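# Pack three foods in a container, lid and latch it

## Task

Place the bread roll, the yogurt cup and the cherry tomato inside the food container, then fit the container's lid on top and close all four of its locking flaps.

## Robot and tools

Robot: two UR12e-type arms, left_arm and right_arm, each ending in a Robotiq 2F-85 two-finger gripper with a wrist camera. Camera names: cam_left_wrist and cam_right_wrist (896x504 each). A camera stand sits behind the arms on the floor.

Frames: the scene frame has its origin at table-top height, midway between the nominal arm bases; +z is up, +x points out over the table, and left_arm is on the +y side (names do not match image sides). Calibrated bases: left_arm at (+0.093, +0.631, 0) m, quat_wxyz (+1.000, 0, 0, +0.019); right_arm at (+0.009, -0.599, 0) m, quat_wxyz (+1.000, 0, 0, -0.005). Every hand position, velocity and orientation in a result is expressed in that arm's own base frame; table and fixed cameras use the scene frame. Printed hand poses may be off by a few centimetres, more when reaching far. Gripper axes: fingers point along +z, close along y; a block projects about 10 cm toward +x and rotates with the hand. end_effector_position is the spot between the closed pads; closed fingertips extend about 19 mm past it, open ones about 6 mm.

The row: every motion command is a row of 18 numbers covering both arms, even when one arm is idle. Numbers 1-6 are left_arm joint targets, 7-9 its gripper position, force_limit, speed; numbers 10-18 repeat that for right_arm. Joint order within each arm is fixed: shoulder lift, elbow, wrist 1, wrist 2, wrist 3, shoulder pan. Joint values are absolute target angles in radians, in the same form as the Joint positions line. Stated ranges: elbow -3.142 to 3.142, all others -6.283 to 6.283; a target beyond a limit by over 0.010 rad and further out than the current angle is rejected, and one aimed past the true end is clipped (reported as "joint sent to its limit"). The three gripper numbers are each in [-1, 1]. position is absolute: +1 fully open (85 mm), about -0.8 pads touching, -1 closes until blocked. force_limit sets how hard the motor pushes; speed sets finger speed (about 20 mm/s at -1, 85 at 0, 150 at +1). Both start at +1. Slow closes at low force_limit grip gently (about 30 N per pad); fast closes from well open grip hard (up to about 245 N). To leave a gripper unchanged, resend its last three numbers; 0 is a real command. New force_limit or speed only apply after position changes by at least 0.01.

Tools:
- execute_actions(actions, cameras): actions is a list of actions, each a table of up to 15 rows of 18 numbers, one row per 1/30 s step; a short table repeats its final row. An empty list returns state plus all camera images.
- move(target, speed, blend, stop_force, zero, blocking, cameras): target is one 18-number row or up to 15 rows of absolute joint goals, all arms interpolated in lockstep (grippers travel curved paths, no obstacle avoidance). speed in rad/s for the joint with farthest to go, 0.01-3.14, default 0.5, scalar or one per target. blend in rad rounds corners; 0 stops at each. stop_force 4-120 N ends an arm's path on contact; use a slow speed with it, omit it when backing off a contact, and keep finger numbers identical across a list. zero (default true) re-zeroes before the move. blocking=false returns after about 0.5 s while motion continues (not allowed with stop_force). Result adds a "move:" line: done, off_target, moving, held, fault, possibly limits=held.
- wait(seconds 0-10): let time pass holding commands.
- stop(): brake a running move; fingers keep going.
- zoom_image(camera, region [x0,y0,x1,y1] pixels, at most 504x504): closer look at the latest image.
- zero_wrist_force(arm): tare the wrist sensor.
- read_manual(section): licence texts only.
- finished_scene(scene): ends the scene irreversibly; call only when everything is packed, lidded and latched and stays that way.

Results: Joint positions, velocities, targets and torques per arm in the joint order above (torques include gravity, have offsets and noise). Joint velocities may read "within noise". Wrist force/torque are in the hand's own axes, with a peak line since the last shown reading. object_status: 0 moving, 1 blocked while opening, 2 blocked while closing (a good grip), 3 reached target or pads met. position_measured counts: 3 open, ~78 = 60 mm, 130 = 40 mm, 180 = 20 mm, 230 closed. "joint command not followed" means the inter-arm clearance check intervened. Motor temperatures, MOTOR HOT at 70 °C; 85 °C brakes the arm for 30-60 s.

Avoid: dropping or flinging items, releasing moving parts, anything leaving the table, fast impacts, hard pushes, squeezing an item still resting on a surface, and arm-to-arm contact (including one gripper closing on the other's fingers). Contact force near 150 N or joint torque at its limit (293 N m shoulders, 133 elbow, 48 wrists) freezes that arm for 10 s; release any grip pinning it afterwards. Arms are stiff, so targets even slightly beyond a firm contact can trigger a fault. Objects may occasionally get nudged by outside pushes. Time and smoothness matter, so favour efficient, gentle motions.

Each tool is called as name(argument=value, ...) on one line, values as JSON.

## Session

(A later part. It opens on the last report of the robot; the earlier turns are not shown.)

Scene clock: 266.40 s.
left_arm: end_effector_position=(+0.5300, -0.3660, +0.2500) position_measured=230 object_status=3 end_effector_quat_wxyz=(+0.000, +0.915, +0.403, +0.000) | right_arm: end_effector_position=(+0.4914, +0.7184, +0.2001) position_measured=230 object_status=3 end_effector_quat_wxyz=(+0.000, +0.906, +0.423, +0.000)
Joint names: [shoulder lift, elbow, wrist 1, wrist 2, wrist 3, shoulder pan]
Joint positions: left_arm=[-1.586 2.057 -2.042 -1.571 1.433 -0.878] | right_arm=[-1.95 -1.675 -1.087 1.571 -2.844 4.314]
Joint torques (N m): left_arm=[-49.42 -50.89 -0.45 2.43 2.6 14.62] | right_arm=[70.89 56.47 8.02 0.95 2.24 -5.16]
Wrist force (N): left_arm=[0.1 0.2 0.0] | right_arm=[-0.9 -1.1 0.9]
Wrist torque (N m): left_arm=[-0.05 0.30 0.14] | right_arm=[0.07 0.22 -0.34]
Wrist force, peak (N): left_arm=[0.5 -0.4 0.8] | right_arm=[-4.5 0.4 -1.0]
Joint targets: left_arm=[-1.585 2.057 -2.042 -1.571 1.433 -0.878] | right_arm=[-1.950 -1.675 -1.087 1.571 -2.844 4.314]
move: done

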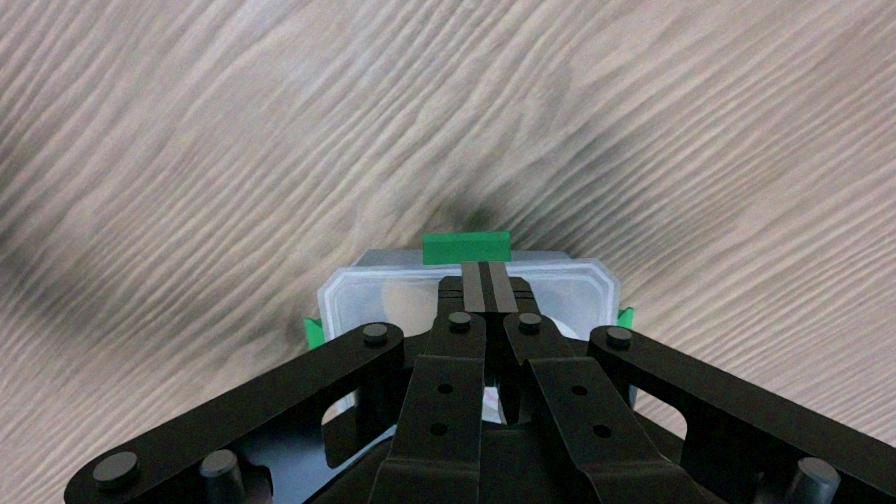

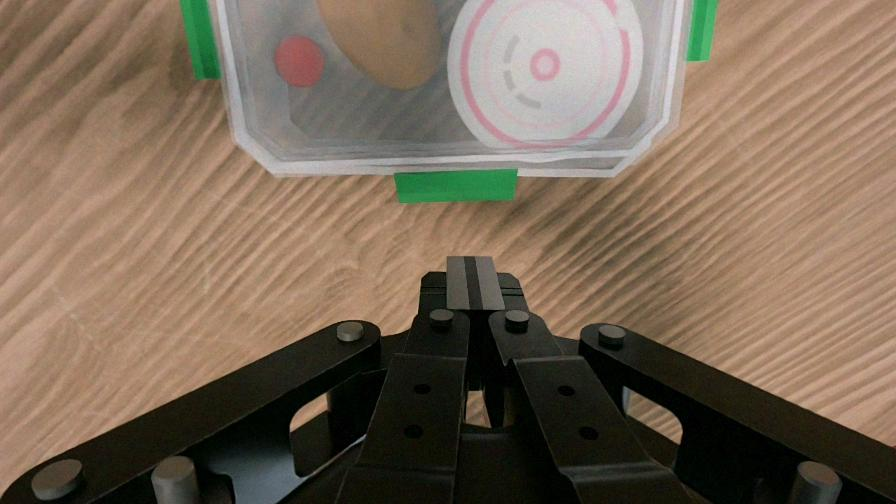

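zoom_image(camera="cam_right_wrist", region=[180, 0, 460, 230])

zoom_image(camera="cam_right_wrist", region=[450, 0, 730, 230])

zoom_image(camera="cam_left_wrist", region=[290, 220, 460, 370])

zoom_image(camera="cam_left_wrist", region=[490, 220, 660, 370])

Scaled by 1.800 from the camera's 896x504 image, which has a finer 1280x720 frame.

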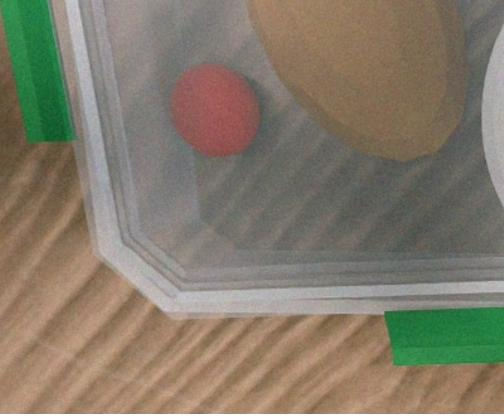

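Scaled by 1.800 from the camera's 896x504 image, which has a finer 1280x720 frame.

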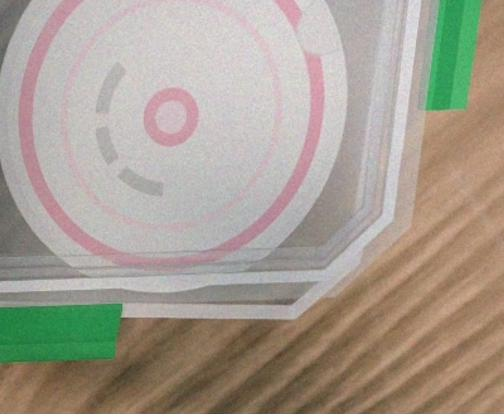

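Scaled by 2.965 from the camera's 896x504 image, which has a finer 1280x720 frame.

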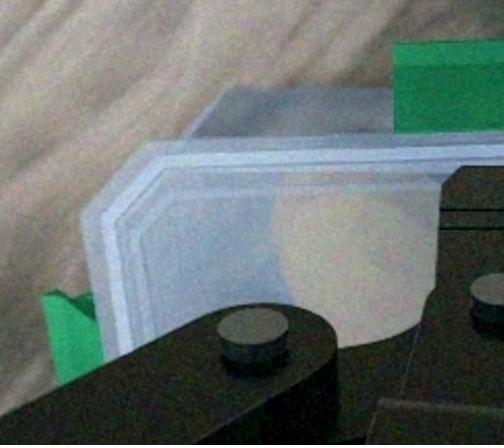

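Scaled by 2.965 from the camera's 896x504 image, which has a finer 1280x720 frame.

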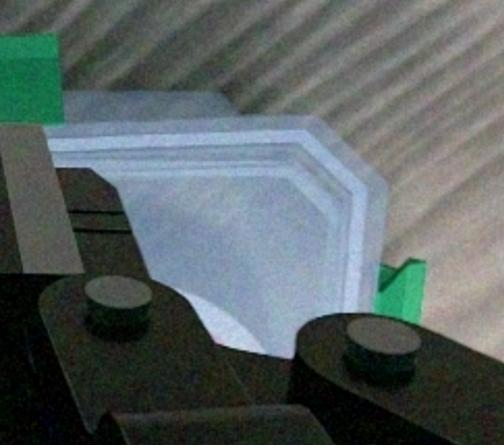

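move(target=[-1.5855,2.0567,-2.042,-1.5708,1.4331,-0.8782,-0.85,-0.85,-0.9,-1.9503,-1.675,-1.0871,1.571,-2.8438,4.3138,0.95,-0.85,-0.5])

move(target=[-1.5855,2.0567,-2.042,-1.5708,1.4331,-0.8782,-0.85,-0.85,-0.9,-2.0531,-1.7289,-0.9304,1.571,-2.8412,4.3164,0.95,-0.85,-0.5], speed=0.15, stop_force=10, cameras=["cam_right_wrist"])

Scene clock: 268.93 s.
left_arm: end_effector_position=(+0.5300, -0.3660, +0.2500) position_measured=230 object_status=3 end_effector_quat_wxyz=(+0.000, +0.915, +0.403, +0.000) | right_arm: end_effector_position=(+0.4914, +0.7184, +0.2001) position_measured=9 object_status=0 end_effector_quat_wxyz=(+0.000, +0.906, +0.423, +0.000)
Joint names: [shoulder lift, elbow, wrist 1, wrist 2, wrist 3, shoulder pan]
Joint positions: left_arm=[-1.586 2.057 -2.042 -1.571 1.433 -0.878] | right_arm=[-1.95 -1.675 -1.087 1.571 -2.844 4.314]
Joint torques (N m): left_arm=[-48.83 -49.68 -0.25 2.79 2.6 15.95] | right_arm=[70.66 55.79 7.63 1.17 1.88 2.27]
Wrist force (N): left_arm=[0.4 0.2 0.2] | right_arm=[-1.2 -0.9 0.8]
Wrist torque (N m): left_arm=[-0.04 0.26 0.13] | right_arm=[0.09 0.27 -0.34]
Wrist force, peak (N): left_arm=[0.5 0.3 0.3] | right_arm=[-1.1 -1.2 1.4]
Joint targets: left_arm=[-1.585 2.057 -2.042 -1.571 1.433 -0.878] | right_arm=[-1.950 -1.675 -1.087 1.571 -2.844 4.314]
move: done

Scene clock: 271.03 s.
left_arm: end_effector_position=(+0.5300, -0.3660, +0.2500) position_measured=230 object_status=3 end_effector_quat_wxyz=(+0.000, +0.915, +0.403, +0.000) | right_arm: end_effector_position=(+0.4932, +0.7284, +0.0981) position_measured=9 object_status=3 end_effector_quat_wxyz=(+0.000, +0.906, +0.423, +0.000)
Joint names: [shoulder lift, elbow, wrist 1, wrist 2, wrist 3, shoulder pan]
Joint positions: left_arm=[-1.586 2.057 -2.042 -1.571 1.433 -0.878] | right_arm=[-2.053 -1.729 -0.93 1.571 -2.841 4.316]
Joint torques (N m): left_arm=[-47.99 -50.87 -0.36 2.38 2.56 14.53] | right_arm=[76.3 33.53 7.93 0.87 2.04 15.58]
Wrist force (N): left_arm=[0.4 -0.3 0.1] | right_arm=[-1.0 -1.4 0.4]
Wrist torque (N m): left_arm=[-0.13 0.25 0.14] | right_arm=[-0.04 0.26 -0.34]
Wrist force, peak (N): left_arm=[0.3 -0.2 0.5] | right_arm=[-0.9 -1.2 1.9]
Joint targets: left_arm=[-1.585 2.057 -2.042 -1.571 1.433 -0.878] | right_arm=[-2.053 -1.729 -0.930 1.571 -2.841 4.316]
move: done
Images, in order (width x height): cam_right_wrist 896x504.

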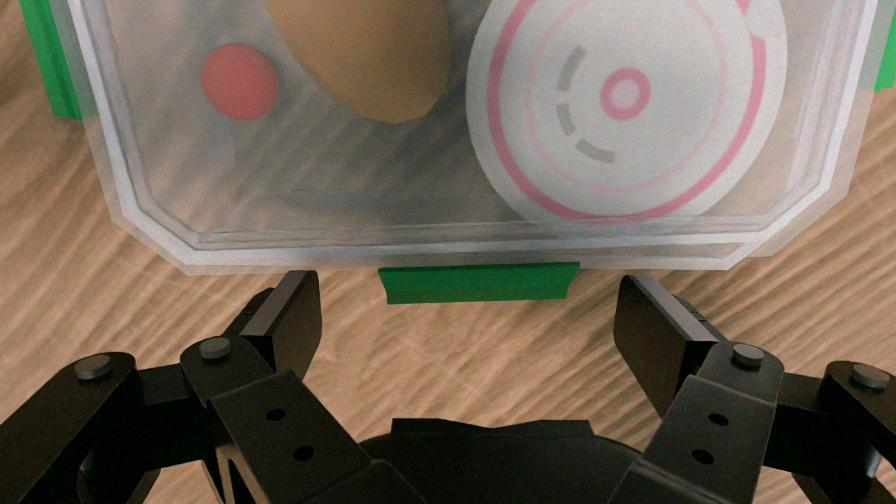

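zoom_image(camera="cam_right_wrist", region=[560, 150, 896, 320])

zoom_image(camera="cam_right_wrist", region=[40, 150, 400, 320])

Scaled by 1.500 from the camera's 896x504 image, which has a finer 1280x720 frame.

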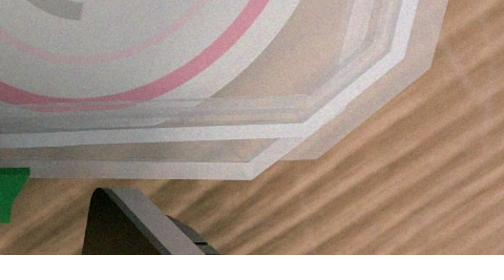

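Scaled by 1.400 from the camera's 896x504 image, which has a finer 1280x720 frame.

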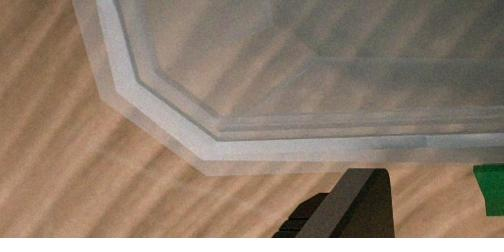

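move(target=[-1.5855,2.0567,-2.042,-1.5708,1.4331,-0.8782,-0.85,-0.85,-0.9,-2.0584,-1.7467,-0.9073,1.571,-2.8395,4.3181,0.95,-0.85,-0.5], speed=0.1, stop_force=8)

move(target=[-1.5855,2.0567,-2.042,-1.5708,1.4331,-0.8782,-0.85,-0.85,-0.9,-2.0584,-1.7467,-0.9073,1.571,-2.8395,4.3181,-1,-0.85,-0.9], cameras=["cam_right_wrist"])

zoom_image(camera="cam_right_wrist", region=[560, 150, 896, 320])

zoom_image(camera="cam_right_wrist", region=[40, 150, 400, 320])

Scene clock: 273.23 s.
left_arm: end_effector_position=(+0.5300, -0.3660, +0.2500) position_measured=230 object_status=3 end_effector_quat_wxyz=(+0.000, +0.915, +0.403, +0.000) | right_arm: end_effector_position=(+0.4900, +0.7245, +0.0861) position_measured=9 object_status=3 end_effector_quat_wxyz=(+0.000, +0.906, +0.423, +0.000)
Joint names: [shoulder lift, elbow, wrist 1, wrist 2, wrist 3, shoulder pan]
Joint positions: left_arm=[-1.586 2.057 -2.042 -1.571 1.433 -0.878] | right_arm=[-2.058 -1.747 -0.907 1.571 -2.839 4.318]
Joint torques (N m): left_arm=[-48.33 -49.48 -0.26 2.24 2.29 15.29] | right_arm=[75.15 31.03 7.63 0.71 1.9 19.62]
Wrist force (N): left_arm=[0.1 -0.5 0.1] | right_arm=[-0.6 -0.4 0.7]
Wrist torque (N m): left_arm=[-0.16 0.31 0.14] | right_arm=[0.11 0.20 -0.35]
Wrist force, peak (N): left_arm=[0.2 0.4 0.6] | right_arm=[-1.2 -1.0 1.0]
Joint targets: left_arm=[-1.585 2.057 -2.042 -1.571 1.433 -0.878] | right_arm=[-2.058 -1.747 -0.907 1.571 -2.840 4.318]
move: done

Scene clock: 276.63 s.
left_arm: end_effector_position=(+0.5300, -0.3660, +0.2500) position_measured=230 object_status=3 end_effector_quat_wxyz=(+0.000, +0.915, +0.403, +0.000) | right_arm: end_effector_position=(+0.4900, +0.7245, +0.0861) position_measured=230 object_status=0 end_effector_quat_wxyz=(+0.000, +0.906, +0.423, +0.000)
Joint names: [shoulder lift, elbow, wrist 1, wrist 2, wrist 3, shoulder pan]
Joint positions: left_arm=[-1.586 2.057 -2.042 -1.571 1.433 -0.878] | right_arm=[-2.058 -1.747 -0.907 1.571 -2.839 4.318]
Joint torques (N m): left_arm=[-49.02 -50.53 -0.26 2.13 2.05 14.4] | right_arm=[76.29 33.58 5.04 0.73 0.83 7.8]
Wrist force (N): left_arm=[0.2 0.1 0.3] | right_arm=[-2.2 -1.5 -1.4]
Wrist torque (N m): left_arm=[-0.05 0.30 0.14] | right_arm=[0.00 0.25 -0.35]
Wrist force, peak (N): left_arm=[0.7 -0.2 0.1] | right_arm=[-2.3 -2.6 -4.0]
Joint targets: left_arm=[-1.585 2.057 -2.042 -1.571 1.433 -0.878] | right_arm=[-2.058 -1.747 -0.907 1.571 -2.840 4.318]
move: done
Images, in order (width x height): cam_right_wrist 896x504.

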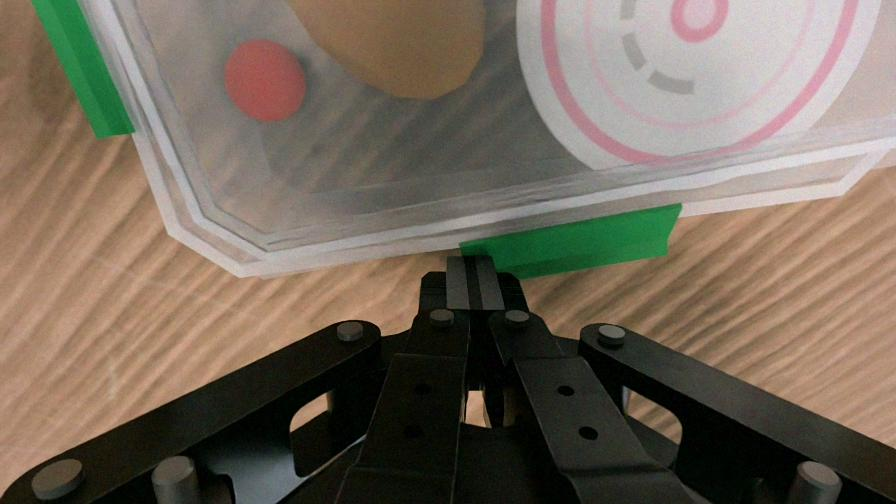

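Scaled by 1.500 from the camera's 896x504 image, which has a finer 1280x720 frame.

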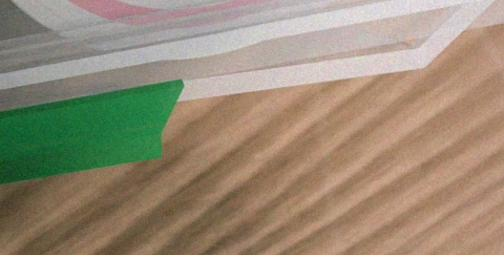

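Scaled by 1.400 from the camera's 896x504 image, which has a finer 1280x720 frame.

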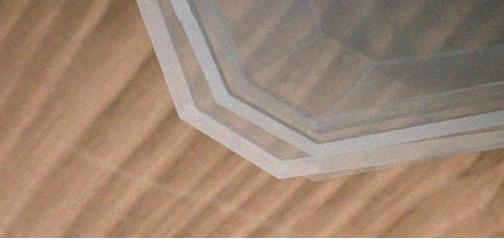

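move(target=[-1.5855,2.0567,-2.042,-1.5708,1.4331,-0.8782,-0.85,-0.85,-0.9,-1.9568,-1.6658,-1.0898,1.571,-2.8395,4.3181,-1,-0.85,-0.9], speed=0.4, cameras=["all"])

zoom_image(camera="cam_right_wrist", region=[180, 0, 460, 230])

zoom_image(camera="cam_right_wrist", region=[450, 0, 730, 230])

zoom_image(camera="cam_left_wrist", region=[290, 220, 660, 390])

Scene clock: 277.87 s.
left_arm: end_effector_position=(+0.5300, -0.3660, +0.2500) position_measured=230 object_status=3 end_effector_quat_wxyz=(+0.000, +0.915, +0.403, +0.000) | right_arm: end_effector_position=(+0.4900, +0.7246, +0.1998) position_measured=230 object_status=3 end_effector_quat_wxyz=(+0.000, +0.906, +0.423, +0.000)
Joint names: [shoulder lift, elbow, wrist 1, wrist 2, wrist 3, shoulder pan]
Joint positions: left_arm=[-1.586 2.057 -2.042 -1.571 1.433 -0.878] | right_arm=[-1.957 -1.666 -1.09 1.571 -2.839 4.318]
Joint torques (N m): left_arm=[-48.79 -49.81 -0.21 1.85 1.88 18.09] | right_arm=[92.55 56.77 1.81 0.82 0.24 6.9]
Wrist force (N): left_arm=[0.2 0.2 0.2] | right_arm=[-1.1 -0.6 0.5]
Wrist torque (N m): left_arm=[-0.04 0.28 0.14] | right_arm=[0.15 0.25 -0.33]
Wrist force, peak (N): left_arm=[0.5 -0.2 0.4] | right_arm=[-1.0 -1.3 3.1]
Joint targets: left_arm=[-1.585 2.057 -2.042 -1.571 1.433 -0.878] | right_arm=[-1.957 -1.666 -1.090 1.571 -2.840 4.318]
move: done

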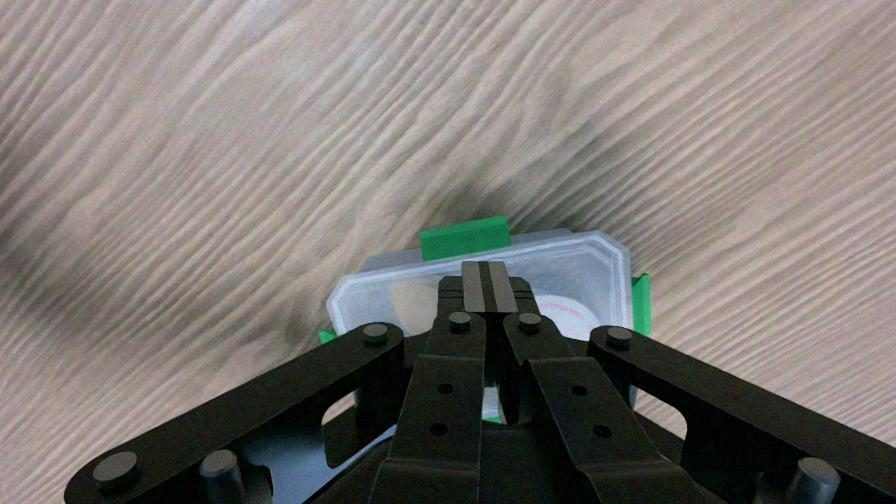

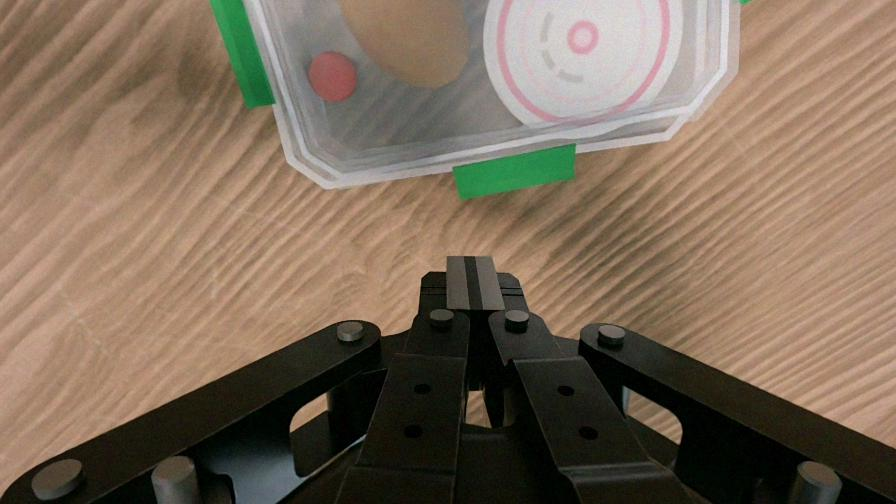

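Scaled by 1.800 from the camera's 896x504 image, which has a finer 1280x720 frame.

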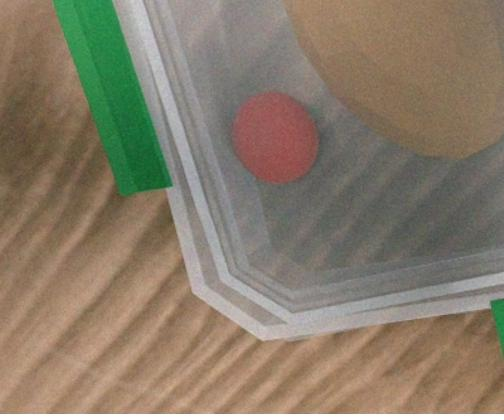

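Scaled by 1.800 from the camera's 896x504 image, which has a finer 1280x720 frame.

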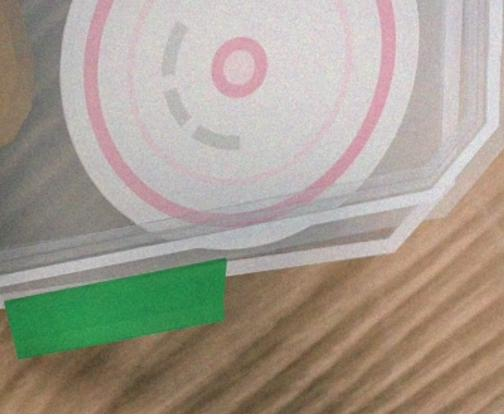

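Scaled by 1.362 from the camera's 896x504 image, which has a finer 1280x720 frame.

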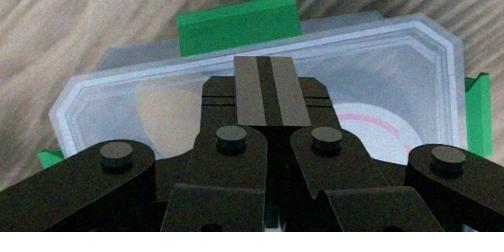

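move(target=[-1.5855,2.0567,-2.042,-1.5708,1.4331,-0.8782,-0.85,-0.85,-0.9,-1.9794,-1.6327,-1.1003,1.571,-3.057,4.2839,1,-0.85,-0.5], speed=0.3)

move(target=[-1.5855,2.0567,-2.042,-1.5708,1.4331,-0.8782,-0.85,-0.85,-0.9,-2.0808,-1.7144,-0.9172,1.571,-3.057,4.2839,1,-0.85,-0.5], speed=0.15, stop_force=8, cameras=["cam_right_wrist"])

Scene clock: 280.47 s.
left_arm: end_effector_position=(+0.5300, -0.3660, +0.2500) position_measured=230 object_status=3 end_effector_quat_wxyz=(+0.000, +0.915, +0.403, +0.000) | right_arm: end_effector_position=(+0.5210, +0.7215, +0.1999) position_measured=3 object_status=3 end_effector_quat_wxyz=(+0.000, +0.863, +0.505, +0.000)
Joint names: [shoulder lift, elbow, wrist 1, wrist 2, wrist 3, shoulder pan]
Joint positions: left_arm=[-1.586 2.057 -2.042 -1.571 1.433 -0.878] | right_arm=[-1.979 -1.633 -1.1 1.571 -3.057 4.284]
Joint torques (N m): left_arm=[-45.34 -49.57 -0.16 1.74 2.13 15.34] | right_arm=[74.68 56.5 1.89 0.66 -2.09 -12.73]
Wrist force (N): left_arm=[0.1 0.1 0.2] | right_arm=[-0.9 -0.7 0.7]
Wrist torque (N m): left_arm=[-0.05 0.31 0.13] | right_arm=[0.11 0.24 -0.22]
Wrist force, peak (N): left_arm=[0.3 -0.6 0.1] | right_arm=[-1.8 -1.5 1.2]
Joint targets: left_arm=[-1.585 2.057 -2.042 -1.571 1.433 -0.878] | right_arm=[-1.979 -1.633 -1.100 1.571 -3.057 4.284]
move: done

Scene clock: 282.73 s.
left_arm: end_effector_position=(+0.5300, -0.3660, +0.2500) position_measured=230 object_status=3 end_effector_quat_wxyz=(+0.000, +0.915, +0.403, +0.000) | right_arm: end_effector_position=(+0.5210, +0.7215, +0.0840) position_measured=3 object_status=3 end_effector_quat_wxyz=(+0.000, +0.863, +0.505, +0.000)
Joint names: [shoulder lift, elbow, wrist 1, wrist 2, wrist 3, shoulder pan]
Joint positions: left_arm=[-1.586 2.057 -2.042 -1.571 1.433 -0.878] | right_arm=[-2.081 -1.714 -0.917 1.571 -3.057 4.284]
Joint torques (N m): left_arm=[-46.52 -49.87 -0.18 1.65 2.09 15.18] | right_arm=[76.98 32.28 7.96 0.91 -2.65 -8.62]
Wrist force (N): left_arm=[0.1 -0.1 0.3] | right_arm=[-0.4 -0.6 1.0]
Wrist torque (N m): left_arm=[-0.09 0.32 0.15] | right_arm=[0.08 0.18 -0.23]
Wrist force, peak (N): left_arm=[0.1 0.1 0.6] | right_arm=[-0.8 -1.0 2.1]
Joint targets: left_arm=[-1.585 2.057 -2.042 -1.571 1.433 -0.878] | right_arm=[-2.081 -1.714 -0.917 1.571 -3.057 4.284]
move: done
Images, in order (width x height): cam_right_wrist 896x504.

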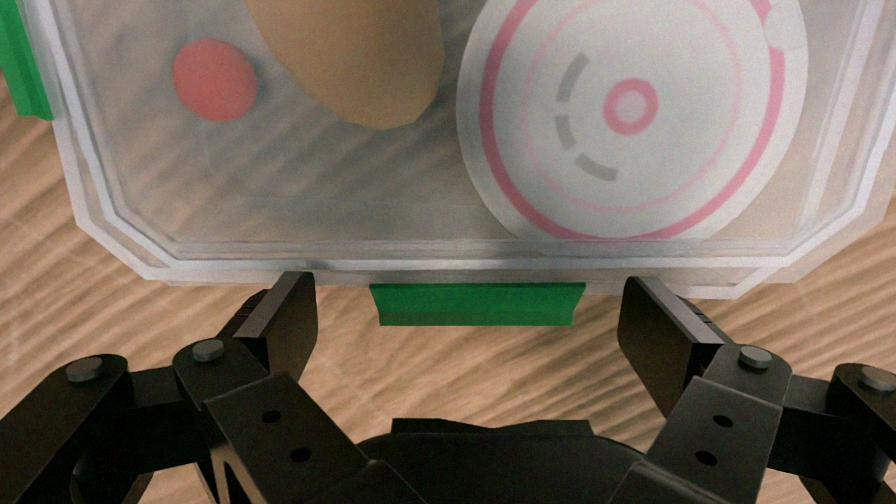

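move(target=[-1.5855,2.0567,-2.042,-1.5708,1.4331,-0.8782,-0.85,-0.85,-0.9,-2.0785,-1.7248,-0.9091,1.571,-3.0565,4.2844,1,-0.85,-0.5], speed=0.1, stop_force=8)

move(target=[-1.5855,2.0567,-2.042,-1.5708,1.4331,-0.8782,-0.85,-0.85,-0.9,-2.0785,-1.7248,-0.9091,1.571,-3.0565,4.2844,-0.4,-0.85,-0.9], cameras=["cam_right_wrist"])

Scene clock: 284.23 s.
left_arm: end_effector_position=(+0.5300, -0.3660, +0.2500) position_measured=230 object_status=3 end_effector_quat_wxyz=(+0.000, +0.915, +0.403, +0.000) | right_arm: end_effector_position=(+0.5189, +0.7180, +0.0810) position_measured=3 object_status=3 end_effector_quat_wxyz=(+0.000, +0.863, +0.505, +0.000)
Joint names: [shoulder lift, elbow, wrist 1, wrist 2, wrist 3, shoulder pan]
Joint positions: left_arm=[-1.586 2.057 -2.042 -1.571 1.433 -0.878] | right_arm=[-2.079 -1.725 -0.909 1.571 -3.057 4.284]
Joint torques (N m): left_arm=[-46.97 -49.17 -0.19 1.23 1.89 18.16] | right_arm=[100.56 31.47 7.76 0.78 2 19.9]
Wrist force (N): left_arm=[0.2 0.1 -0.2] | right_arm=[-0.8 -1.2 0.7]
Wrist torque (N m): left_arm=[-0.06 0.28 0.14] | right_arm=[-0.02 0.24 -0.29]
Wrist force, peak (N): left_arm=[0.5 -0.2 0.3] | right_arm=[-1.1 -1.1 1.0]
Joint targets: left_arm=[-1.585 2.057 -2.042 -1.571 1.433 -0.878] | right_arm=[-2.079 -1.725 -0.909 1.571 -3.056 4.284]
move: done

Scene clock: 285.57 s.
left_arm: end_effector_position=(+0.5300, -0.3660, +0.2500) position_measured=230 object_status=3 end_effector_quat_wxyz=(+0.000, +0.915, +0.403, +0.000) | right_arm: end_effector_position=(+0.5190, +0.7181, +0.0812) position_measured=75 object_status=0 end_effector_quat_wxyz=(+0.000, +0.863, +0.505, +0.000)
Joint names: [shoulder lift, elbow, wrist 1, wrist 2, wrist 3, shoulder pan]
Joint positions: left_arm=[-1.586 2.057 -2.042 -1.571 1.433 -0.878] | right_arm=[-2.078 -1.725 -0.909 1.571 -3.056 4.284]
Joint torques (N m): left_arm=[-46.35 -49.97 -0.25 1 2.1 15.07] | right_arm=[40.41 19.35 1.19 7.71 1.21 5.99]
Wrist force (N): left_arm=[0.2 0.1 0.2] | right_arm=[-5.4 12.6 -48.2]
Wrist torque (N m): left_arm=[-0.05 0.30 0.14] | right_arm=[-1.85 0.49 -0.04]
Wrist force, peak (N): left_arm=[0.4 -0.3 -0.3] | right_arm=[-5.4 12.6 -49.5]
Joint targets: left_arm=[-1.585 2.057 -2.042 -1.571 1.433 -0.878] | right_arm=[-2.079 -1.725 -0.909 1.571 -3.056 4.284]
move: done
Images, in order (width x height): cam_right_wrist 896x504.

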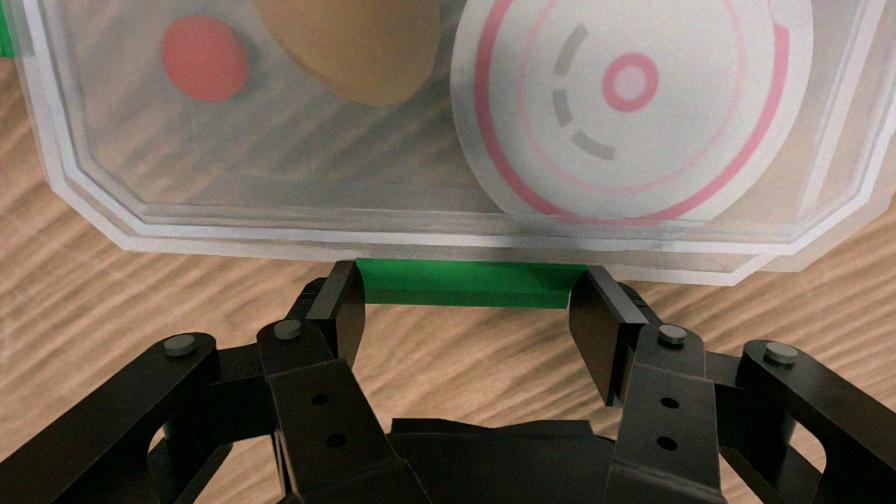

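wait(seconds=0.3)

zoom_image(camera="cam_right_wrist", region=[300, 220, 640, 360])

Scene clock: 286.07 s.
left_arm: end_effector_position=(+0.5300, -0.3660, +0.2500) position_measured=230 object_status=3 end_effector_quat_wxyz=(+0.000, +0.915, +0.403, +0.000) | right_arm: end_effector_position=(+0.5189, +0.7181, +0.0811) position_measured=75 object_status=2 end_effector_quat_wxyz=(+0.000, +0.863, +0.505, +0.000)
Joint names: [shoulder lift, elbow, wrist 1, wrist 2, wrist 3, shoulder pan]
Joint positions: left_arm=[-1.586 2.057 -2.042 -1.571 1.433 -0.878] | right_arm=[-2.078 -1.725 -0.909 1.571 -3.056 4.284]
Joint torques (N m): left_arm=[-46.2 -49.88 -0.12 1.06 1.41 14.9] | right_arm=[29.9 8.3 -2.5 7.86 1.26 0.94]
Wrist force (N): left_arm=[0.4 0.2 0.0] | right_arm=[-5.3 13.2 -52.2]
Wrist torque (N m): left_arm=[-0.05 0.25 0.14] | right_arm=[-2.05 0.50 -0.03]
Wrist force, peak (N): left_arm=[0.1 -0.3 0.4] | right_arm=[-5.3 13.2 -52.2]
Joint targets: left_arm=[-1.585 2.057 -2.042 -1.571 1.433 -0.878] | right_arm=[-2.079 -1.725 -0.909 1.571 -3.056 4.284]
Tool commands: left_gripper/position=-0.85 left_gripper/force_limit=-0.85 left_gripper/speed=-0.9 right_gripper/position=-0.4 right_gripper/force_limit=-0.85 right_gripper/speed=-0.9
wait: 0.30 s; at rest from the start

Scaled by 1.482 from the camera's 896x504 image, which has a finer 1280x720 frame.
This view is cut from an older image: the scene may have changed since it was taken.

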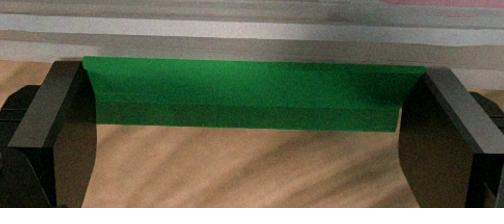

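zoom_image(camera="cam_right_wrist", region=[0, 40, 350, 290])

zoom_image(camera="cam_right_wrist", region=[560, 60, 896, 310])

Scaled by 1.440 from the camera's 896x504 image, which has a finer 1280x720 frame.
This view is cut from an older image: the scene may have changed since it was taken.

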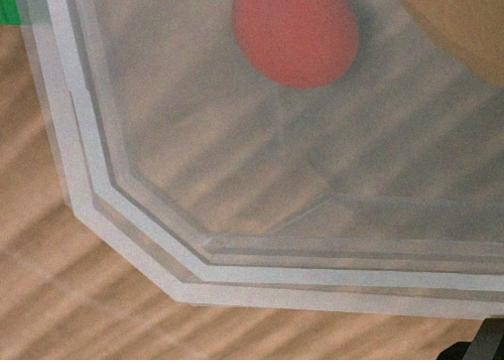

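Scaled by 1.500 from the camera's 896x504 image, which has a finer 1280x720 frame.
This view is cut from an older image: the scene may have changed since it was taken.

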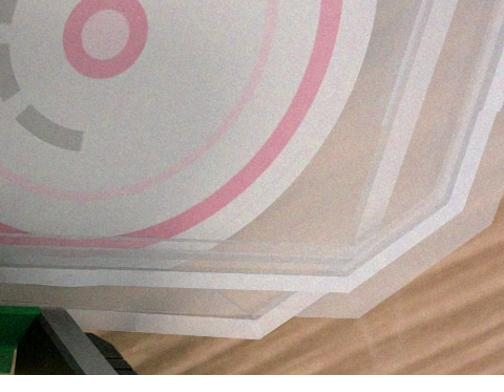

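move(target=[-2.305,2.467,-2.634,-1.571,3.1416,-1.086,-0.85,-0.85,-0.9,-2.0755,-1.7226,-0.9143,1.571,-3.0565,4.2844,-0.4,-0.85,-0.9], speed=0.7, cameras=["all"])

zoom_image(camera="cam_left_wrist", region=[250, 60, 650, 360])

Scene clock: 289.83 s.
left_arm: end_effector_position=(+0.3640, -0.3175, +0.4611) position_measured=230 object_status=3 end_effector_quat_wxyz=(+0.225, +0.771, -0.465, +0.373) | right_arm: end_effector_position=(+0.5190, +0.7182, +0.0842) position_measured=79 object_status=2 end_effector_quat_wxyz=(+0.000, +0.863, +0.505, +0.000)
Joint names: [shoulder lift, elbow, wrist 1, wrist 2, wrist 3, shoulder pan]
Joint positions: left_arm=[-2.305 2.467 -2.634 -1.571 3.141 -1.086] | right_arm=[-2.076 -1.723 -0.914 1.571 -3.056 4.284]
Joint torques (N m): left_arm=[1.19 -43.12 -8.43 -3.35 2.6 -17.15] | right_arm=[103.82 53.52 2.12 -0.98 -0.74 -0.69]
Wrist force (N): left_arm=[-0.1 -0.2 0.4] | right_arm=[-0.4 -1.6 2.1]
Wrist torque (N m): left_arm=[0.08 0.07 0.09] | right_arm=[-0.04 0.15 -0.28]
Wrist force, peak (N): left_arm=[0.5 0.6 1.1] | right_arm=[-4.5 12.6 -55.6]
Joint targets: left_arm=[-2.305 2.467 -2.634 -1.571 3.142 -1.086] | right_arm=[-2.075 -1.723 -0.914 1.571 -3.056 4.284]
move: done

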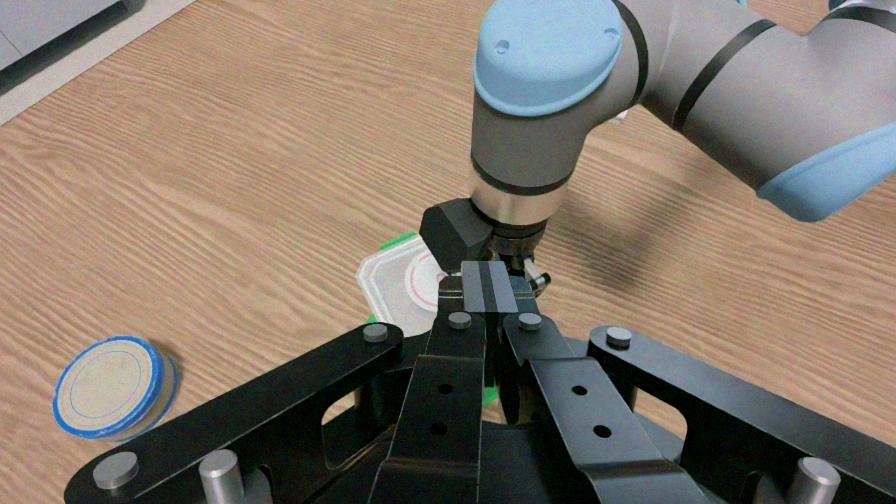

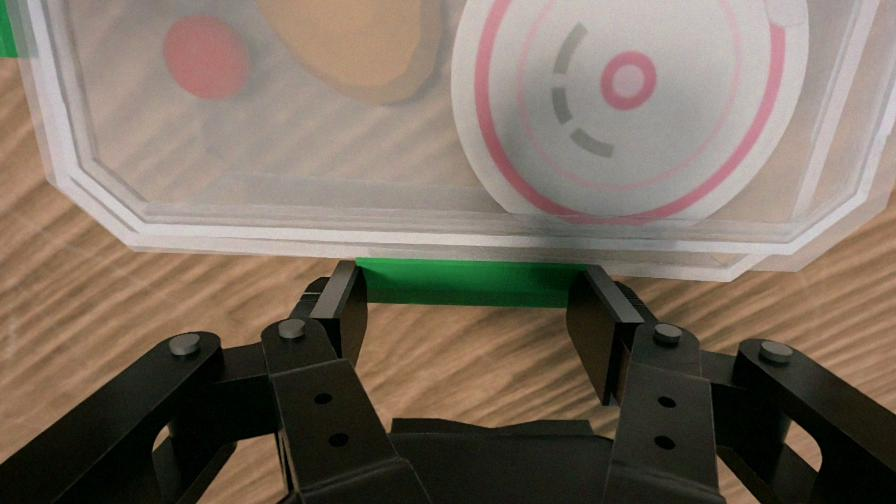

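Scaled by 1.260 from the camera's 896x504 image, which has a finer 1280x720 frame.

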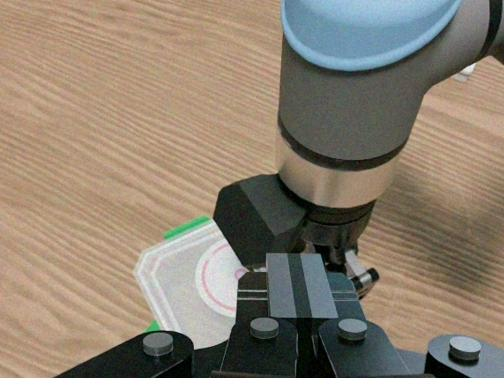

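move(target=[[-2.305,2.467,-2.634,-1.571,3.1416,-1.086,-0.85,-0.85,-0.9,-2.0655,-1.7177,-0.9292,1.571,-3.0565,4.2844,-0.4,-0.85,-0.9],[-2.305,2.467,-2.634,-1.571,3.1416,-1.086,-0.85,-0.85,-0.9,-2.0592,-1.7278,-0.9254,1.571,-3.0136,4.2993,-0.4,-0.85,-0.9]], speed=0.08, cameras=["cam_right_wrist"])

zoom_image(camera="cam_right_wrist", region=[0, 40, 350, 290])

zoom_image(camera="cam_right_wrist", region=[560, 60, 896, 310])

Scene clock: 292.00 s.
left_arm: end_effector_position=(+0.3640, -0.3175, +0.4611) position_measured=230 object_status=3 end_effector_quat_wxyz=(+0.225, +0.771, -0.465, +0.373) | right_arm: end_effector_position=(+0.5063, +0.7214, +0.0940) position_measured=79 object_status=2 end_effector_quat_wxyz=(+0.000, +0.870, +0.492, +0.000)
Joint names: [shoulder lift, elbow, wrist 1, wrist 2, wrist 3, shoulder pan]
Joint positions: left_arm=[-2.305 2.467 -2.634 -1.571 3.142 -1.086] | right_arm=[-2.059 -1.728 -0.925 1.571 -3.014 4.299]
Joint torques (N m): left_arm=[1.22 -40.96 -8.15 -3.1 2.68 -16.37] | right_arm=[101.05 34.06 8.34 -0.73 1.71 15.53]
Wrist force (N): left_arm=[-0.4 -0.3 0.6] | right_arm=[-0.1 -1.4 3.8]
Wrist torque (N m): left_arm=[0.07 0.09 0.09] | right_arm=[-0.02 0.16 -0.29]
Wrist force, peak (N): left_arm=[-0.3 -0.5 0.9] | right_arm=[0.5 -1.6 4.7]
Joint targets: left_arm=[-2.305 2.467 -2.634 -1.571 3.142 -1.086] | right_arm=[-2.059 -1.728 -0.925 1.571 -3.014 4.299]
move: done
Images, in order (width x height): cam_right_wrist 896x504.

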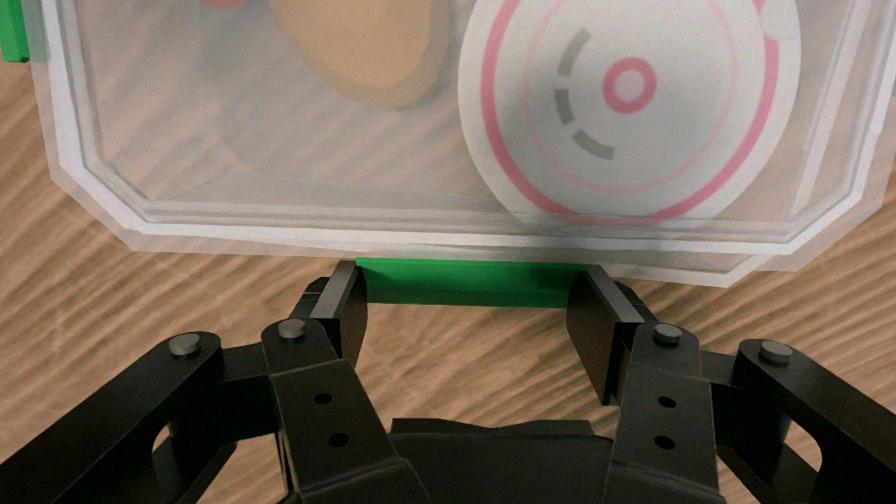

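Scaled by 1.440 from the camera's 896x504 image, which has a finer 1280x720 frame.

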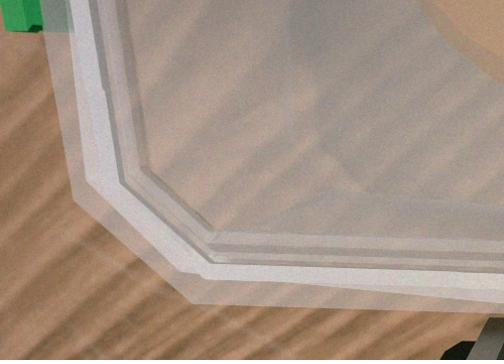

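Scaled by 1.500 from the camera's 896x504 image, which has a finer 1280x720 frame.

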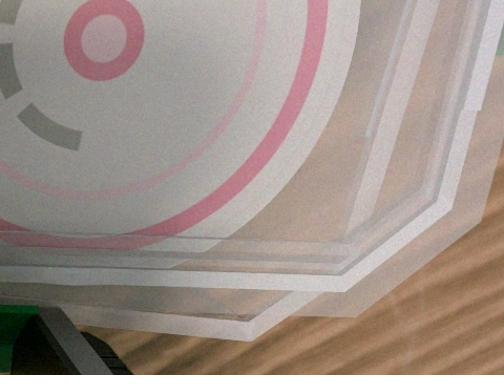

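move(target=[[-2.305,2.467,-2.634,-1.571,3.1416,-1.086,-0.85,-0.85,-0.9,-2.0417,-1.7171,-0.9536,1.571,-3.0136,4.2993,-0.4,-0.85,-0.9],[-2.305,2.467,-2.634,-1.571,3.1416,-1.086,-0.85,-0.85,-0.9,-2.0307,-1.7346,-0.9471,1.571,-2.9387,4.3114,-0.4,-0.85,-0.9]], speed=0.08, cameras=["cam_right_wrist"])

zoom_image(camera="cam_right_wrist", region=[0, 40, 350, 290])

zoom_image(camera="cam_right_wrist", region=[560, 60, 896, 310])

Scene clock: 294.77 s.
left_arm: end_effector_position=(+0.3640, -0.3175, +0.4611) position_measured=230 object_status=3 end_effector_quat_wxyz=(+0.225, +0.771, -0.465, +0.373) | right_arm: end_effector_position=(+0.4943, +0.7199, +0.1120) position_measured=79 object_status=2 end_effector_quat_wxyz=(+0.000, +0.885, +0.465, +0.000)
Joint names: [shoulder lift, elbow, wrist 1, wrist 2, wrist 3, shoulder pan]
Joint positions: left_arm=[-2.305 2.467 -2.634 -1.571 3.142 -1.086] | right_arm=[-2.031 -1.735 -0.947 1.571 -2.939 4.311]
Joint torques (N m): left_arm=[0 -41.78 -8.08 -2.36 2.29 -14.18] | right_arm=[100.52 33.92 7.95 -0.81 1.62 19.87]
Wrist force (N): left_arm=[-0.1 -0.2 0.5] | right_arm=[0.4 -1.9 3.3]
Wrist torque (N m): left_arm=[0.09 0.07 0.09] | right_arm=[-0.04 0.09 -0.35]
Wrist force, peak (N): left_arm=[-0.4 -0.4 0.9] | right_arm=[0.4 -1.9 5.1]
Joint targets: left_arm=[-2.305 2.467 -2.634 -1.571 3.142 -1.086] | right_arm=[-2.031 -1.735 -0.947 1.571 -2.939 4.311]
move: done
Images, in order (width x height): cam_right_wrist 896x504.

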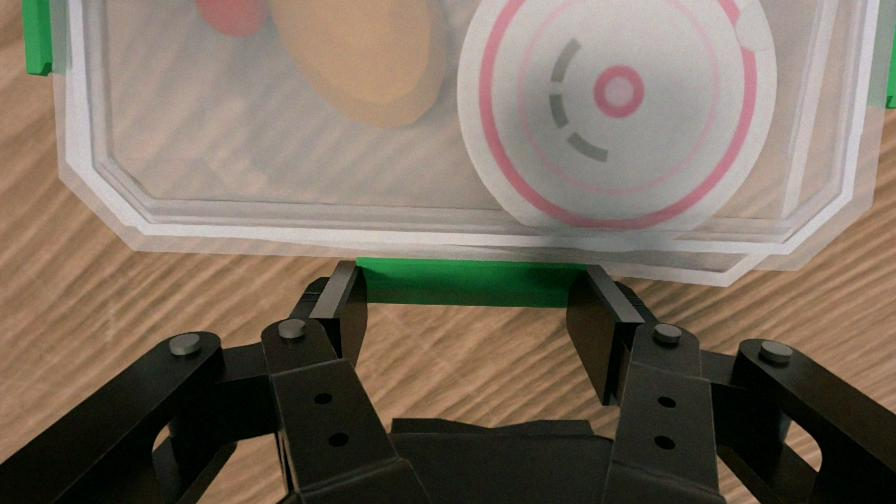

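Scaled by 1.440 from the camera's 896x504 image, which has a finer 1280x720 frame.

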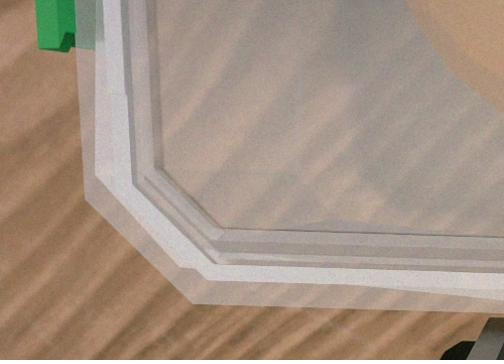

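Scaled by 1.500 from the camera's 896x504 image, which has a finer 1280x720 frame.

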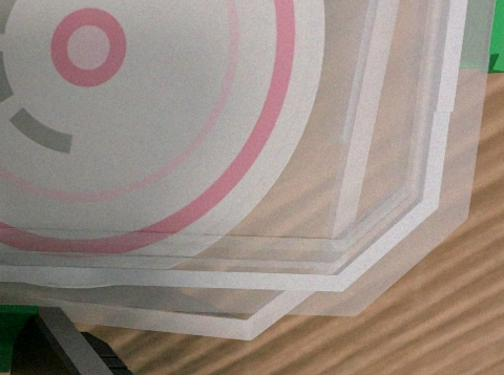

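move(target=[-2.305,2.467,-2.634,-1.571,3.1416,-1.086,-0.85,-0.85,-0.9,-2.0526,-1.7476,-0.9122,1.571,-2.9387,4.3114,-0.4,-0.85,-0.9], speed=0.08, stop_force=10)

move(target=[-2.305,2.467,-2.634,-1.571,3.1416,-1.086,-0.85,-0.85,-0.9,-2.0526,-1.7476,-0.9122,1.571,-2.9387,4.3114,0.95,-0.85,-0.9], cameras=["cam_right_wrist"])

Scene clock: 296.77 s.
left_arm: end_effector_position=(+0.3640, -0.3175, +0.4611) position_measured=230 object_status=3 end_effector_quat_wxyz=(+0.225, +0.771, -0.465, +0.373) | right_arm: end_effector_position=(+0.4943, +0.7199, +0.0899) position_measured=79 object_status=2 end_effector_quat_wxyz=(+0.000, +0.885, +0.465, +0.000)
Joint names: [shoulder lift, elbow, wrist 1, wrist 2, wrist 3, shoulder pan]
Joint positions: left_arm=[-2.305 2.467 -2.634 -1.571 3.142 -1.086] | right_arm=[-2.053 -1.748 -0.912 1.571 -2.939 4.311]
Joint torques (N m): left_arm=[1.8 -40.73 -7.72 -2.17 2.65 -15.3] | right_arm=[77.62 33.17 8.24 -1.04 1.94 21.24]
Wrist force (N): left_arm=[-0.3 -0.4 0.5] | right_arm=[-0.6 -1.9 3.6]
Wrist torque (N m): left_arm=[0.06 0.08 0.09] | right_arm=[-0.04 0.06 -0.36]
Wrist force, peak (N): left_arm=[-0.3 -0.2 1.0] | right_arm=[0.2 -1.7 4.5]
Joint targets: left_arm=[-2.305 2.467 -2.634 -1.571 3.142 -1.086] | right_arm=[-2.053 -1.748 -0.912 1.571 -2.939 4.311]
move: done

Scene clock: 298.03 s.
left_arm: end_effector_position=(+0.3640, -0.3175, +0.4611) position_measured=230 object_status=3 end_effector_quat_wxyz=(+0.225, +0.771, -0.465, +0.373) | right_arm: end_effector_position=(+0.4943, +0.7199, +0.0899) position_measured=9 object_status=0 end_effector_quat_wxyz=(+0.000, +0.885, +0.465, +0.000)
Joint names: [shoulder lift, elbow, wrist 1, wrist 2, wrist 3, shoulder pan]
Joint positions: left_arm=[-2.305 2.467 -2.634 -1.571 3.142 -1.086] | right_arm=[-2.053 -1.748 -0.912 1.571 -2.939 4.311]
Joint torques (N m): left_arm=[2.99 -41.54 -8.2 -2.13 2.58 -14.35] | right_arm=[79.35 33.44 5.09 -0.97 1.58 15.53]
Wrist force (N): left_arm=[-0.1 -0.3 0.7] | right_arm=[-0.7 -1.8 0.6]
Wrist torque (N m): left_arm=[0.08 0.04 0.09] | right_arm=[-0.10 0.23 -0.35]
Wrist force, peak (N): left_arm=[-0.4 -0.2 0.9] | right_arm=[-0.9 -2.1 3.1]
Joint targets: left_arm=[-2.305 2.467 -2.634 -1.571 3.142 -1.086] | right_arm=[-2.053 -1.748 -0.912 1.571 -2.939 4.311]
move: done
Images, in order (width x height): cam_right_wrist 896x504.

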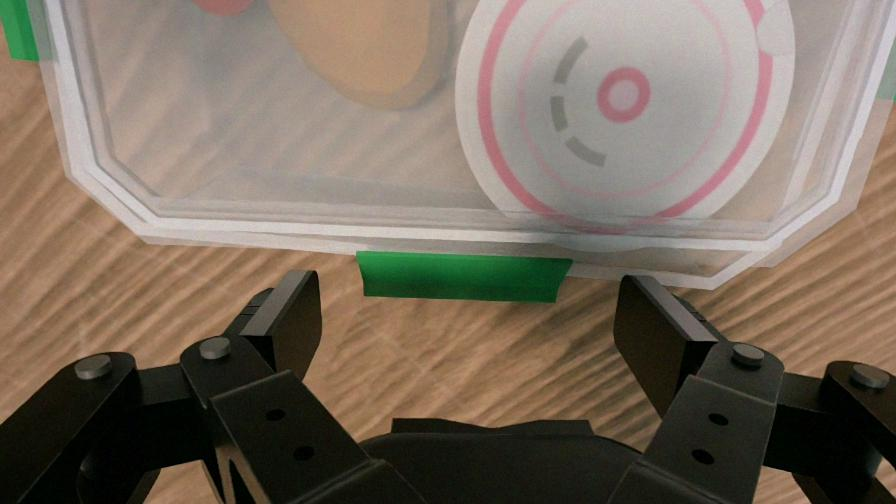

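move(target=[[-2.305,2.467,-2.634,-1.571,3.1416,-1.086,-0.85,-0.85,-0.9,-1.9568,-1.6658,-1.0898,1.571,-2.9387,4.3181,0.95,-0.85,-0.9],[-2.305,2.467,-2.634,-1.571,3.1416,-1.086,-0.85,-0.85,-0.9,-1.6001,-1.9162,-1.1961,1.571,-3.0,4.31,0.95,-0.85,-0.9],[-2.305,2.467,-2.634,-1.571,3.1416,-1.086,-0.85,-0.85,-0.9,-2.126,-2.689,1.488,1.571,-3.135,4.304,0.95,-0.85,-0.9]], blend=[0.1,0.2,0], speed=1.0, cameras=["cam_right_wrist"])

zoom_image(camera="cam_right_wrist", region=[320, 120, 620, 300])

Scene clock: 302.20 s.
left_arm: end_effector_position=(+0.3640, -0.3175, +0.4611) position_measured=230 object_status=3 end_effector_quat_wxyz=(+0.225, +0.771, -0.465, +0.373) | right_arm: end_effector_position=(+0.3844, +0.4500, +0.1983) position_measured=9 object_status=3 end_effector_quat_wxyz=(-0.352, +0.645, +0.420, +0.533)
Joint names: [shoulder lift, elbow, wrist 1, wrist 2, wrist 3, shoulder pan]
Joint positions: left_arm=[-2.305 2.467 -2.634 -1.571 3.142 -1.086] | right_arm=[-2.126 -2.689 1.488 1.571 -3.135 4.304]
Joint torques (N m): left_arm=[2 -41.74 -8.12 -1.08 2.39 -15.37] | right_arm=[40.27 -11.17 6.59 -0.88 -3.04 -10.84]
Wrist force (N): left_arm=[0.0 -0.2 0.6] | right_arm=[0.5 -1.5 1.8]
Wrist torque (N m): left_arm=[0.09 0.05 0.09] | right_arm=[-0.21 -0.16 0.04]
Wrist force, peak (N): left_arm=[-0.5 -0.2 0.9] | right_arm=[-0.4 -1.4 5.0]
Joint targets: left_arm=[-2.305 2.467 -2.634 -1.571 3.142 -1.086] | right_arm=[-2.126 -2.689 1.488 1.571 -3.135 4.304]
move: done; blend cut to 0.0888 rad at target 1, 0.1784 rad at target 2
Images, in order (width x height): cam_right_wrist 896x504.

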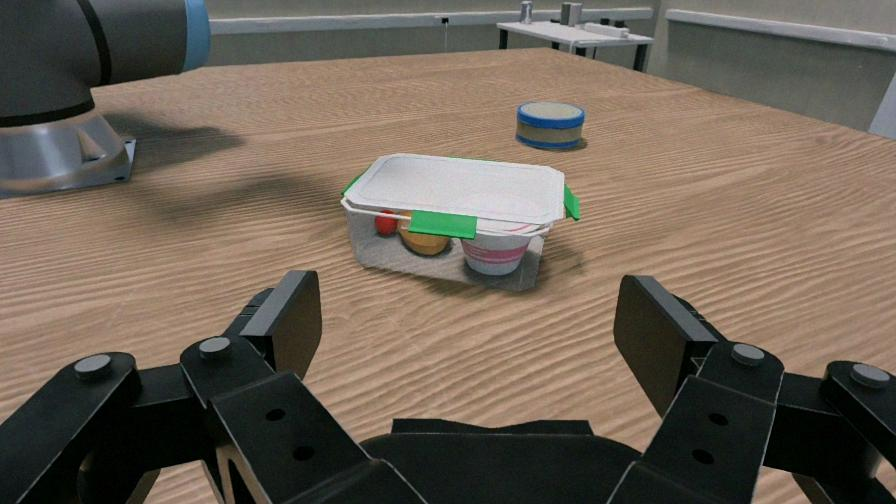

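Scaled by 1.680 from the camera's 896x504 image, which has a finer 1280x720 frame.

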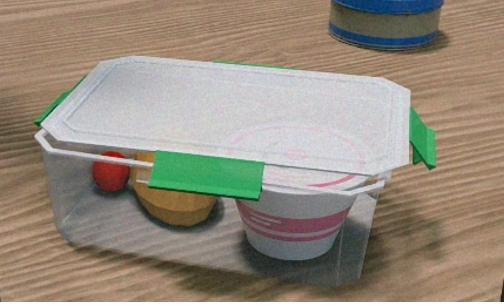

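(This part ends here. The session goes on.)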